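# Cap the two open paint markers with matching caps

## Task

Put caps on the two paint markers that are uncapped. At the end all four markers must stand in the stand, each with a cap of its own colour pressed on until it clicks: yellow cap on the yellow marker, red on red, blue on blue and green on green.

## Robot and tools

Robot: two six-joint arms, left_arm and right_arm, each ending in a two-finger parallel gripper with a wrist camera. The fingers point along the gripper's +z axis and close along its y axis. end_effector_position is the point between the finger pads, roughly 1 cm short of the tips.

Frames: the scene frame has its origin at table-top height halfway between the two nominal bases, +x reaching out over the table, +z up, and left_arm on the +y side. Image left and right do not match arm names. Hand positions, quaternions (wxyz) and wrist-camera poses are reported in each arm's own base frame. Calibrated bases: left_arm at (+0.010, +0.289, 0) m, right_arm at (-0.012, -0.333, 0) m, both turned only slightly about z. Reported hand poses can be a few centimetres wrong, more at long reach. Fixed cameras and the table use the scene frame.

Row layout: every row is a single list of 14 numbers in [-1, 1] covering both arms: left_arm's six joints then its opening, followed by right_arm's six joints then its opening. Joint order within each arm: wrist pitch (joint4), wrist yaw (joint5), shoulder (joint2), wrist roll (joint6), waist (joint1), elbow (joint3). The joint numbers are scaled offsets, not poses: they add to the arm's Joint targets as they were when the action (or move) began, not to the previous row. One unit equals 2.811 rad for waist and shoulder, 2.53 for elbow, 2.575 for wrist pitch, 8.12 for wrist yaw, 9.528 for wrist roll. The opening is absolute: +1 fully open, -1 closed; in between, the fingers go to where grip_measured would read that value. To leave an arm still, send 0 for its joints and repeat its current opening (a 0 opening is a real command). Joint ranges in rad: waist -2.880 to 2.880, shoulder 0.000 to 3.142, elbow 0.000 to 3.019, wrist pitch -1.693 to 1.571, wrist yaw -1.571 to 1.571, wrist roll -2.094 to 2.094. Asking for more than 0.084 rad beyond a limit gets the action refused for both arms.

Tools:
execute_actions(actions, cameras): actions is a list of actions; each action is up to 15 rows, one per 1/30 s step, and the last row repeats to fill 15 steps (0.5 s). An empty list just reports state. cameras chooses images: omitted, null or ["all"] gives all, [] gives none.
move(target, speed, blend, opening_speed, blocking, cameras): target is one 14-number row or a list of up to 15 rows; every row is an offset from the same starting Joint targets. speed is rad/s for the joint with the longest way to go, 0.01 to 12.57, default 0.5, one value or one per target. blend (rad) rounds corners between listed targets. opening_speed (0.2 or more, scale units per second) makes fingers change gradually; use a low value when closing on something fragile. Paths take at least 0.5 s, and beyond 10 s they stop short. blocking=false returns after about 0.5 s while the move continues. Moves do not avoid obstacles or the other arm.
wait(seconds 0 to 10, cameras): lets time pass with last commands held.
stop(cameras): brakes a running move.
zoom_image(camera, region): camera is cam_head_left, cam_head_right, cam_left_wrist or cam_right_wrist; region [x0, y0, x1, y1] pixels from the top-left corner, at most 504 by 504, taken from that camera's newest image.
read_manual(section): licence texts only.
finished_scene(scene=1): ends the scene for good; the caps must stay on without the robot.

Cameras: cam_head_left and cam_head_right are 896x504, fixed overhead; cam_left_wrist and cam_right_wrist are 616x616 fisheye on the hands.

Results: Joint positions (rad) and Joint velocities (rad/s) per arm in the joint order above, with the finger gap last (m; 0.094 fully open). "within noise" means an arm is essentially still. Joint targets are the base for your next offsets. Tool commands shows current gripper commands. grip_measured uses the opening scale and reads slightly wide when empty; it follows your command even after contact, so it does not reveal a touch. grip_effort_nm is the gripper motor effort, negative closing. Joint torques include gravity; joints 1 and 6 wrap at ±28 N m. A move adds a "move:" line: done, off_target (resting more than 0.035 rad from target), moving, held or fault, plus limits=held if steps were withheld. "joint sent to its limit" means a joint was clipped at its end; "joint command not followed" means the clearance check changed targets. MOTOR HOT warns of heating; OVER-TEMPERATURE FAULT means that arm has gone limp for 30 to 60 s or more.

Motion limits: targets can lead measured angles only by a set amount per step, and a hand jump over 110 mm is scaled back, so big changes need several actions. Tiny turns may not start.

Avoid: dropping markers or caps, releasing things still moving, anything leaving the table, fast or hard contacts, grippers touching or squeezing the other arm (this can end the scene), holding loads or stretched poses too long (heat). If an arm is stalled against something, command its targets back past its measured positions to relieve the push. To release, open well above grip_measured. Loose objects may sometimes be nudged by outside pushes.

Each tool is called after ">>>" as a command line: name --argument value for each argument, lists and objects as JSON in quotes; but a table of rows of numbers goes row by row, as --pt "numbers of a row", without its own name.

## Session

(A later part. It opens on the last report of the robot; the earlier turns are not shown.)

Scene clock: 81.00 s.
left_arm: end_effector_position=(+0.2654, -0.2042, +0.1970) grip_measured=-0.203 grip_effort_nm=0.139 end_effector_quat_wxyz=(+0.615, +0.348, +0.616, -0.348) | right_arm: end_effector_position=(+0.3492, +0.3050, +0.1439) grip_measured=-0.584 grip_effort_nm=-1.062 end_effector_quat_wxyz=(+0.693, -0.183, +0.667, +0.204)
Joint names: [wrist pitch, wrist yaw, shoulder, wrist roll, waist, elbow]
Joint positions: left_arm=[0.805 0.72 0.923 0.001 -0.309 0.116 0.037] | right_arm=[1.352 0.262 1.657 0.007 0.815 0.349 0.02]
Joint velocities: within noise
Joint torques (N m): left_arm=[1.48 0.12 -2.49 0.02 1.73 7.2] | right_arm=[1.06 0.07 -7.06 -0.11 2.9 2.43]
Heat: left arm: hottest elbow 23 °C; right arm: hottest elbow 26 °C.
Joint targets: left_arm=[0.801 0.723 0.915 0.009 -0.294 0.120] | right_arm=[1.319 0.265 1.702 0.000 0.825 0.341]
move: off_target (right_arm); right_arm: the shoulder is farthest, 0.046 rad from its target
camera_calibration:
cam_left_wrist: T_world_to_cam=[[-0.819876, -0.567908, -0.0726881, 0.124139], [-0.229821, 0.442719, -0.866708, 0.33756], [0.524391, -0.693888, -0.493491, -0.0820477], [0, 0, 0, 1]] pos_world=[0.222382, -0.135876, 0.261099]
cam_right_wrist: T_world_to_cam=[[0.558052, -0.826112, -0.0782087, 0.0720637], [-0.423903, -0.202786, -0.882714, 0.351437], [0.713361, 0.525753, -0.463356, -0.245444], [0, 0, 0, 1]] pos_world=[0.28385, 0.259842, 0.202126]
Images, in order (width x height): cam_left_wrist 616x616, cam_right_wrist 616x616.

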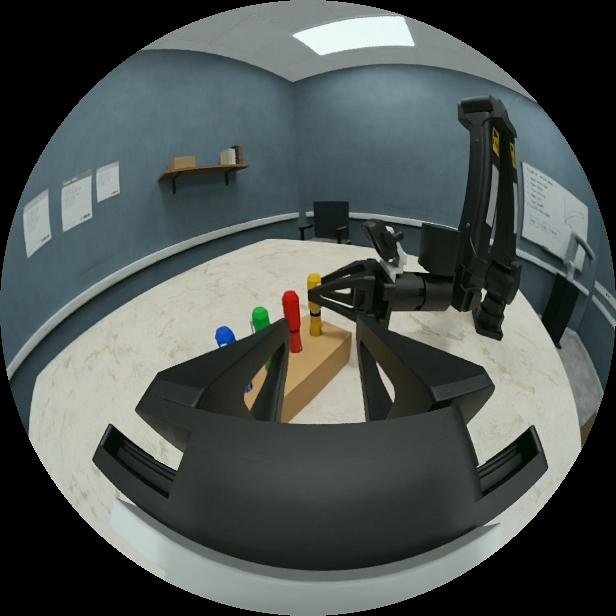

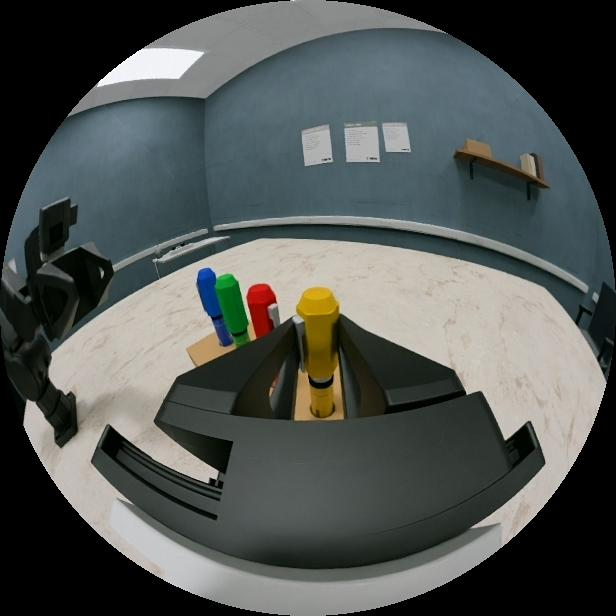

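>>> move --target '[0, 0, 0, 0, 0, 0, -0.2, -0.0117, 0, 0.0036, 0, 0, 0, -0.75]' --speed 0.1 --cameras '["cam_left_wrist", "cam_right_wrist"]'

>>> zoom_image --camera "cam_left_wrist" --region '[292, 255, 332, 335]'

>>> zoom_image --camera "cam_right_wrist" --region '[290, 355, 350, 425]'

Scene clock: 81.87 s.
left_arm: end_effector_position=(+0.2654, -0.2042, +0.1970) grip_measured=-0.203 grip_effort_nm=0.139 end_effector_quat_wxyz=(+0.615, +0.348, +0.616, -0.348) | right_arm: end_effector_position=(+0.3493, +0.3051, +0.1356) grip_measured=-0.584 grip_effort_nm=-1.053 end_effector_quat_wxyz=(+0.685, -0.187, +0.675, +0.199)
Joint names: [wrist pitch, wrist yaw, shoulder, wrist roll, waist, elbow]
Joint positions: left_arm=[0.805 0.72 0.923 0.001 -0.309 0.116 0.037] | right_arm=[1.334 0.262 1.665 0.007 0.815 0.349 0.02]
Joint velocities: within noise
Joint torques (N m): left_arm=[1.48 0.12 -2.55 0.02 1.73 7.2] | right_arm=[0.68 0.07 -7.12 -0.11 2.96 2.4]
Heat: left arm: hottest elbow 23 °C; right arm: hottest elbow 26 °C.
Joint targets: left_arm=[0.801 0.723 0.915 0.009 -0.294 0.120] | right_arm=[1.289 0.265 1.713 0.000 0.825 0.341]
move: off_target (right_arm); right_arm: the shoulder is farthest, 0.047 rad from its target
camera_calibration:
cam_left_wrist: T_world_to_cam=[[-0.819876, -0.567908, -0.0726881, 0.124139], [-0.229821, 0.442719, -0.866708, 0.33756], [0.524391, -0.693888, -0.493491, -0.0820477], [0, 0, 0, 1]] pos_world=[0.222382, -0.135876, 0.261099]
cam_right_wrist: T_world_to_cam=[[0.556308, -0.827832, -0.0722142, 0.0717725], [-0.440538, -0.220123, -0.870329, 0.353622], [0.704591, 0.515984, -0.487148, -0.240241], [0, 0, 0, 1]] pos_world=[0.285128, 0.261216, 0.195917]
Images, in order (width x height): cam_left_wrist 616x616, cam_right_wrist 616x616.

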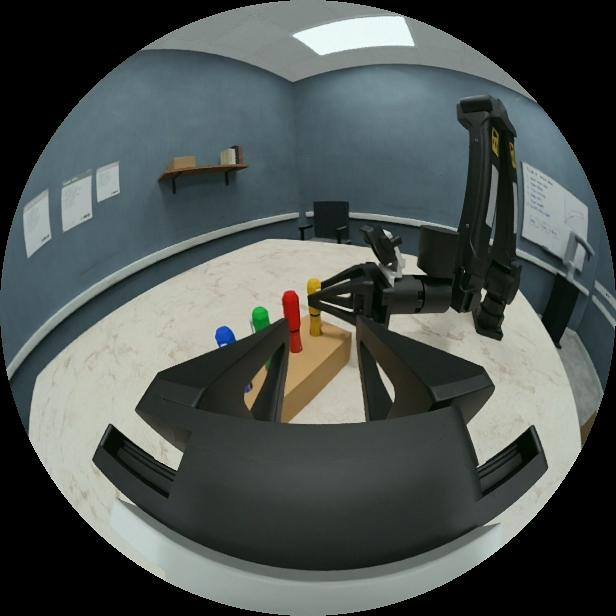

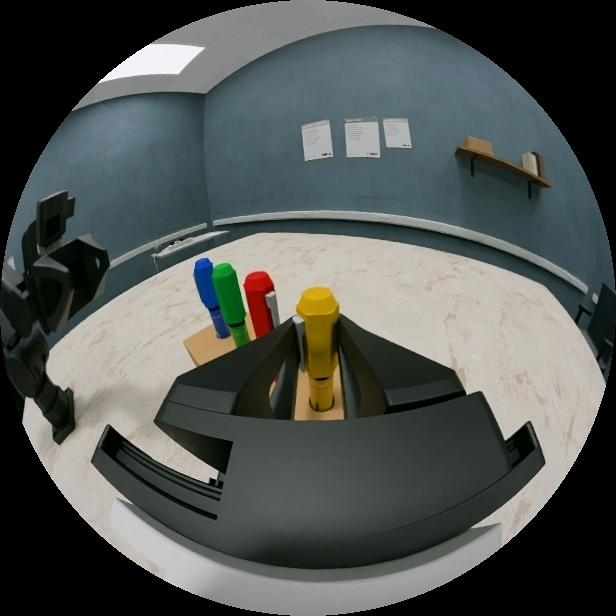

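Scaled by 6.300 from the camera's 616x616 image, which has a finer 880x880 frame.

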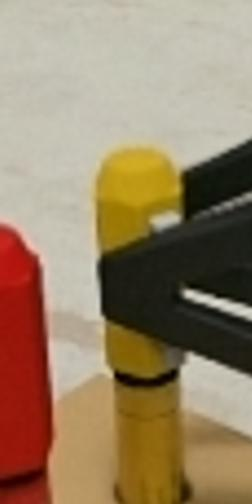

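Scaled by 7.200 from the camera's 616x616 image, which has a finer 880x880 frame.

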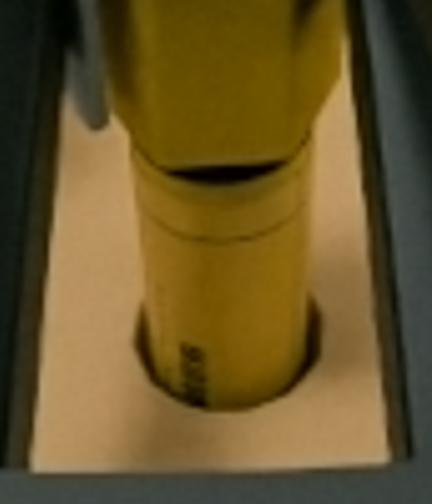

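>>> move --target '[0, 0, 0, 0, 0, 0, -0.2, 0.0225, 0, -0.0078, 0, 0, 0, -0.75]' --speed 0.15 --cameras '[]'

>>> move --target '[0, 0, 0, 0, 0, 0, -0.2, 0, 0, 0, 0, 0, 0, -0.2]' --opening_speed 1.0 --cameras '["cam_left_wrist", "cam_right_wrist"]'

>>> zoom_image --camera "cam_left_wrist" --region '[292, 255, 332, 335]'

>>> zoom_image --camera "cam_right_wrist" --region '[280, 275, 360, 425]'

Scene clock: 82.80 s.
left_arm: end_effector_position=(+0.2654, -0.2042, +0.1970) grip_measured=-0.203 grip_effort_nm=0.139 end_effector_quat_wxyz=(+0.615, +0.348, +0.616, -0.348) | right_arm: end_effector_position=(+0.3493, +0.3051, +0.1373) grip_measured=-0.584 grip_effort_nm=-1.053 end_effector_quat_wxyz=(+0.687, -0.186, +0.673, +0.200)
Joint names: [wrist pitch, wrist yaw, shoulder, wrist roll, waist, elbow]
Joint positions: left_arm=[0.805 0.72 0.923 0.001 -0.309 0.116 0.037] | right_arm=[1.341 0.262 1.665 0.007 0.815 0.349 0.02]
Joint velocities: within noise
Joint torques (N m): left_arm=[1.47 0.12 -2.55 0.02 1.73 7.2] | right_arm=[2.41 0.07 -9.05 -0.11 2.84 2.33]
Heat: left arm: hottest elbow 23 °C; right arm: hottest elbow 26 °C.
Joint targets: left_arm=[0.801 0.723 0.915 0.009 -0.294 0.120] | right_arm=[1.347 0.265 1.691 0.000 0.825 0.341]
move: done
No camera images: "cameras" was empty.

Scene clock: 83.77 s.
left_arm: end_effector_position=(+0.2654, -0.2042, +0.1970) grip_measured=-0.203 grip_effort_nm=0.139 end_effector_quat_wxyz=(+0.615, +0.348, +0.616, -0.348) | right_arm: end_effector_position=(+0.3489, +0.3047, +0.1365) grip_measured=-0.203 grip_effort_nm=0.120 end_effector_quat_wxyz=(+0.686, -0.187, +0.674, +0.200)
Joint names: [wrist pitch, wrist yaw, shoulder, wrist roll, waist, elbow]
Joint positions: left_arm=[0.805 0.72 0.923 0.001 -0.309 0.116 0.037] | right_arm=[1.341 0.262 1.666 0.007 0.815 0.348 0.037]
Joint velocities: within noise
Joint torques (N m): left_arm=[1.48 0.12 -2.49 0.02 1.73 7.2] | right_arm=[2.41 0.07 -9.11 -0.11 2.96 2.47]
Heat: left arm: hottest elbow 23 °C; right arm: hottest elbow 26 °C.
Joint targets: left_arm=[0.801 0.723 0.915 0.009 -0.294 0.120] | right_arm=[1.347 0.265 1.691 0.000 0.825 0.341]
move: done
camera_calibration:
cam_left_wrist: T_world_to_cam=[[-0.819876, -0.567908, -0.0726881, 0.124139], [-0.229821, 0.442719, -0.866708, 0.33756], [0.524391, -0.693888, -0.493491, -0.0820477], [0, 0, 0, 1]] pos_world=[0.222382, -0.135876, 0.261099]
cam_right_wrist: T_world_to_cam=[[0.556565, -0.827563, -0.0733149, 0.0716385], [-0.437532, -0.216947, -0.872639, 0.35243], [0.706258, 0.517758, -0.482831, -0.240995], [0, 0, 0, 1]] pos_world=[0.284532, 0.260521, 0.196437]
Images, in order (width x height): cam_left_wrist 616x616, cam_right_wrist 616x616.

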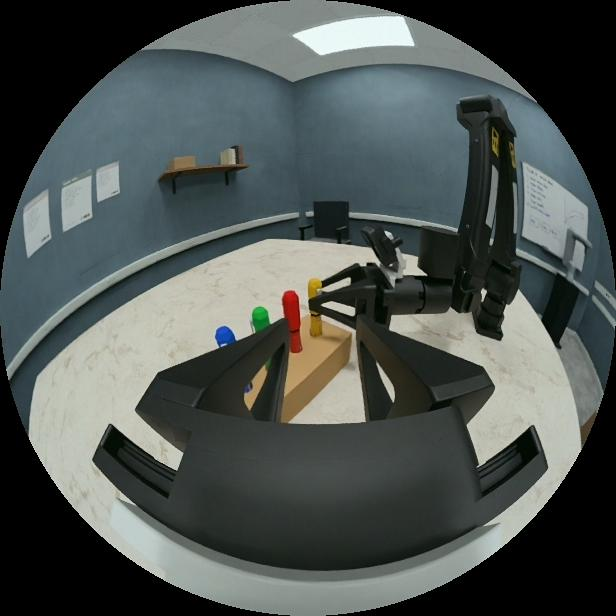

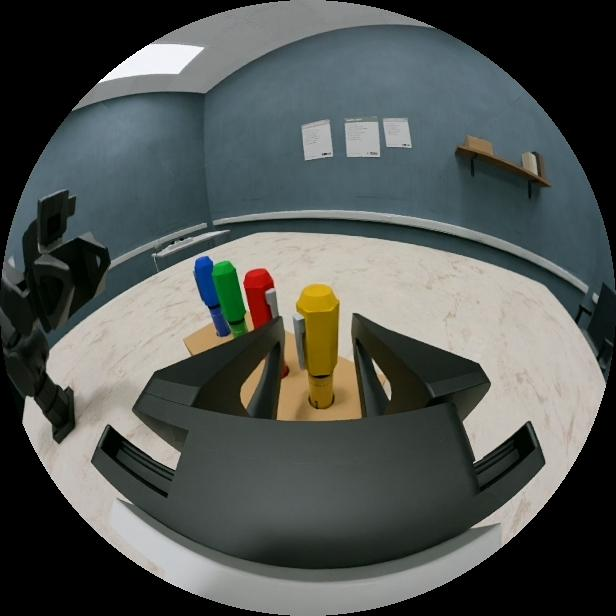

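Scaled by 6.300 from the camera's 616x616 image, which has a finer 880x880 frame.

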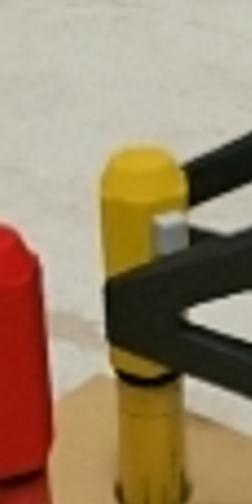

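Scaled by 3.360 from the camera's 616x616 image, which has a finer 880x880 frame.

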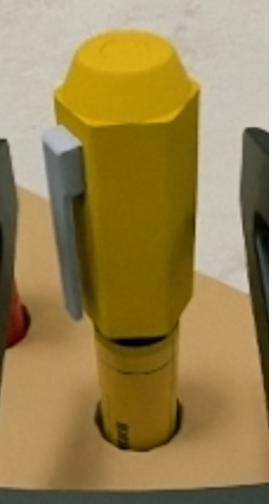

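>>> move --pt "0 0 0 0 0 0 -0.2 0.01398 0.00361 -0.0281 0 0.01042 -0.03071 -0.2" --pt "0 0 0 0 0 0 -0.2 0.04373 0.01601 -0.06563 0 0.04625 -0.0996 -0.2" --speed '[0.12, 0.35]' --blend '[0.01, 0]'

>>> zoom_image --camera "cam_right_wrist" --region '[150, 200, 420, 360]'

>>> zoom_image --camera "cam_left_wrist" --region '[200, 250, 360, 410]'

Scene clock: 86.00 s.
left_arm: end_effector_position=(+0.2654, -0.2042, +0.1970) grip_measured=-0.203 grip_effort_nm=0.139 end_effector_quat_wxyz=(+0.615, +0.348, +0.616, -0.348) | right_arm: end_effector_position=(+0.2639, +0.2525, +0.1393) grip_measured=-0.203 grip_effort_nm=0.120 end_effector_quat_wxyz=(+0.685, -0.186, +0.675, +0.200)
Joint names: [wrist pitch, wrist yaw, shoulder, wrist roll, waist, elbow]
Joint positions: left_arm=[0.805 0.72 0.923 0.001 -0.309 0.116 0.037] | right_arm=[1.445 0.391 1.519 0.007 0.945 0.096 0.037]
Joint velocities: within noise
Joint torques (N m): left_arm=[1.48 0.12 -2.55 0.02 1.73 7.2] | right_arm=[2.7 0.12 -8.29 -0.11 2.84 1.73]
Heat: left arm: hottest elbow 23 °C; right arm: hottest elbow 26 °C.
Joint targets: left_arm=[0.801 0.723 0.915 0.009 -0.294 0.120] | right_arm=[1.460 0.395 1.506 0.000 0.954 0.089]
move: done
camera_calibration:
cam_left_wrist: T_world_to_cam=[[-0.819876, -0.567908, -0.0726881, 0.124139], [-0.229821, 0.442719, -0.866708, 0.33756], [0.524391, -0.693888, -0.493491, -0.0820477], [0, 0, 0, 1]] pos_world=[0.222382, -0.135876, 0.261099]
cam_right_wrist: T_world_to_cam=[[0.557027, -0.827035, -0.0757192, 0.0761126], [-0.439951, -0.216524, -0.871528, 0.306719], [0.704389, 0.518777, -0.484465, -0.152022], [0, 0, 0, 1]] pos_world=[0.199627, 0.208225, 0.199428]

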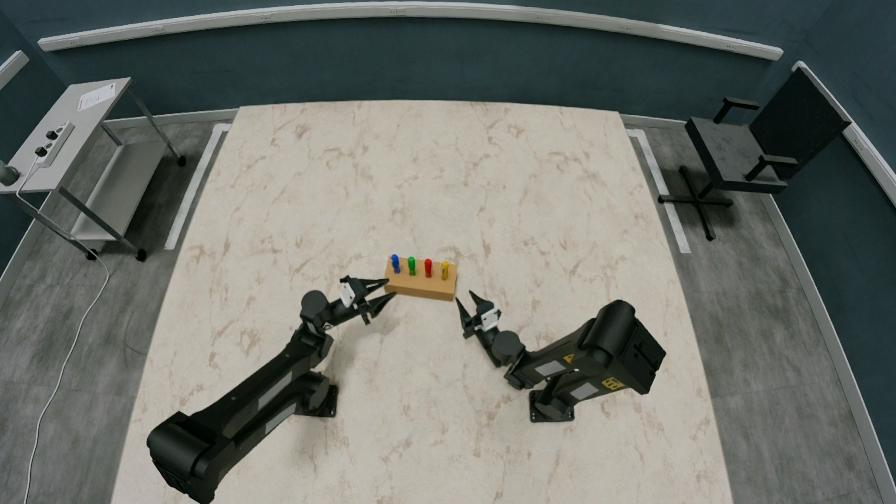

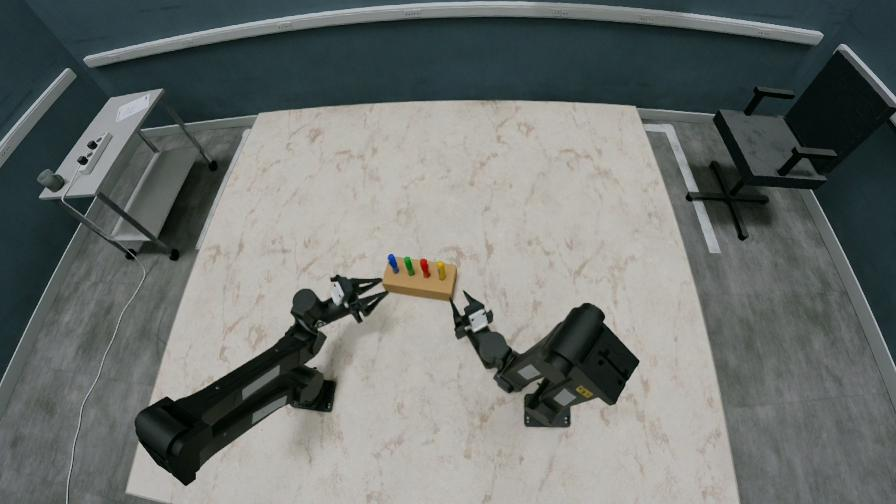

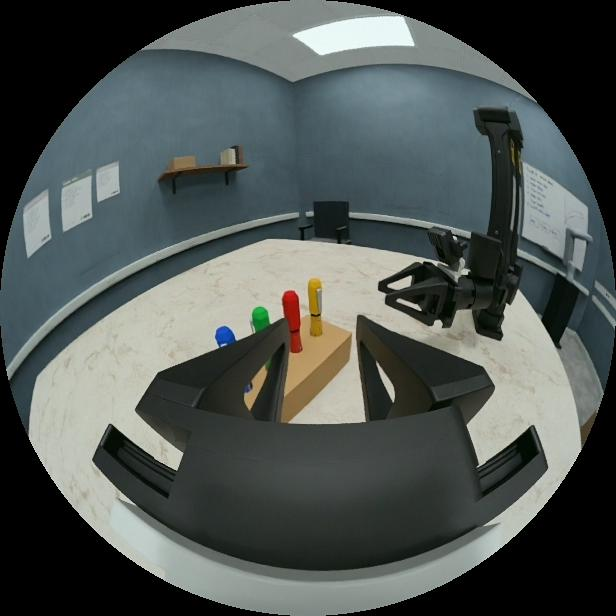

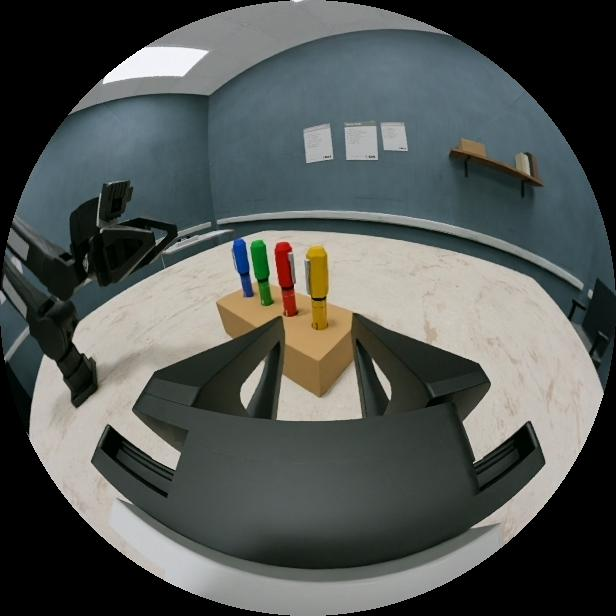

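Scaled by 1.867 from the camera's 616x616 image, which has a finer 880x880 frame.

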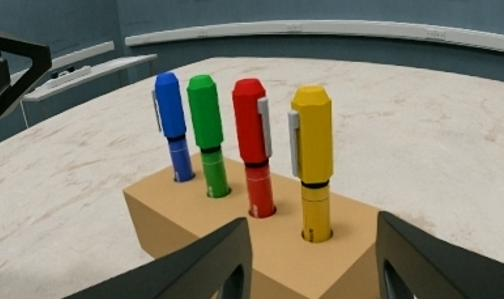

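Scaled by 3.150 from the camera's 616x616 image, which has a finer 880x880 frame.

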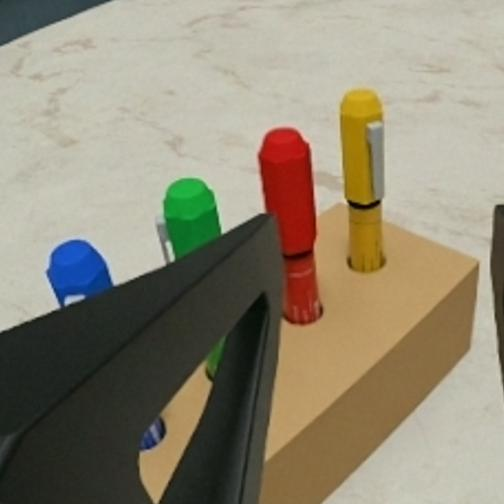

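Closer comparison of the ring gap on all four before finishing.

>>> zoom_image --camera "cam_right_wrist" --region '[225, 235, 335, 335]'

>>> zoom_image --camera "cam_right_wrist" --region '[225, 270, 285, 320]'

>>> zoom_image --camera "cam_right_wrist" --region '[275, 280, 335, 330]'

Scaled by 4.582 from the camera's 616x616 image, which has a finer 880x880 frame.

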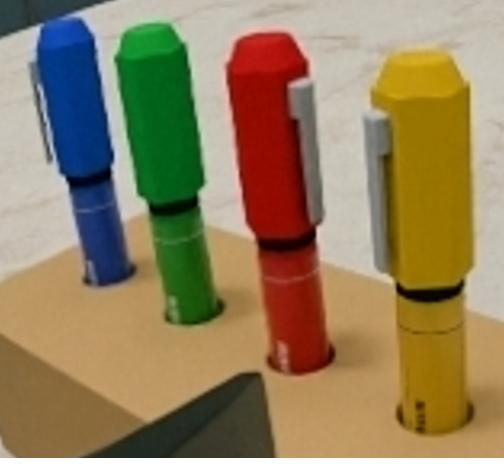

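Scaled by 8.400 from the camera's 616x616 image, which has a finer 880x880 frame.

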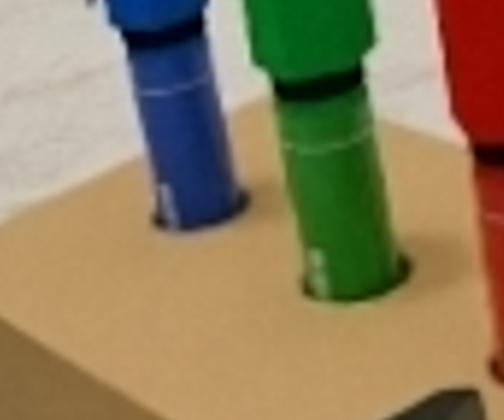

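Scaled by 8.400 from the camera's 616x616 image, which has a finer 880x880 frame.

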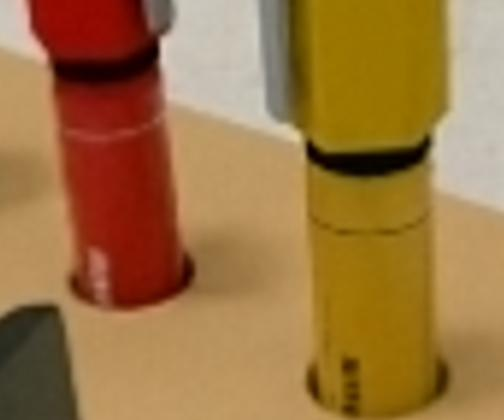

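>>> finished_scene

The scene is finished: the task was done.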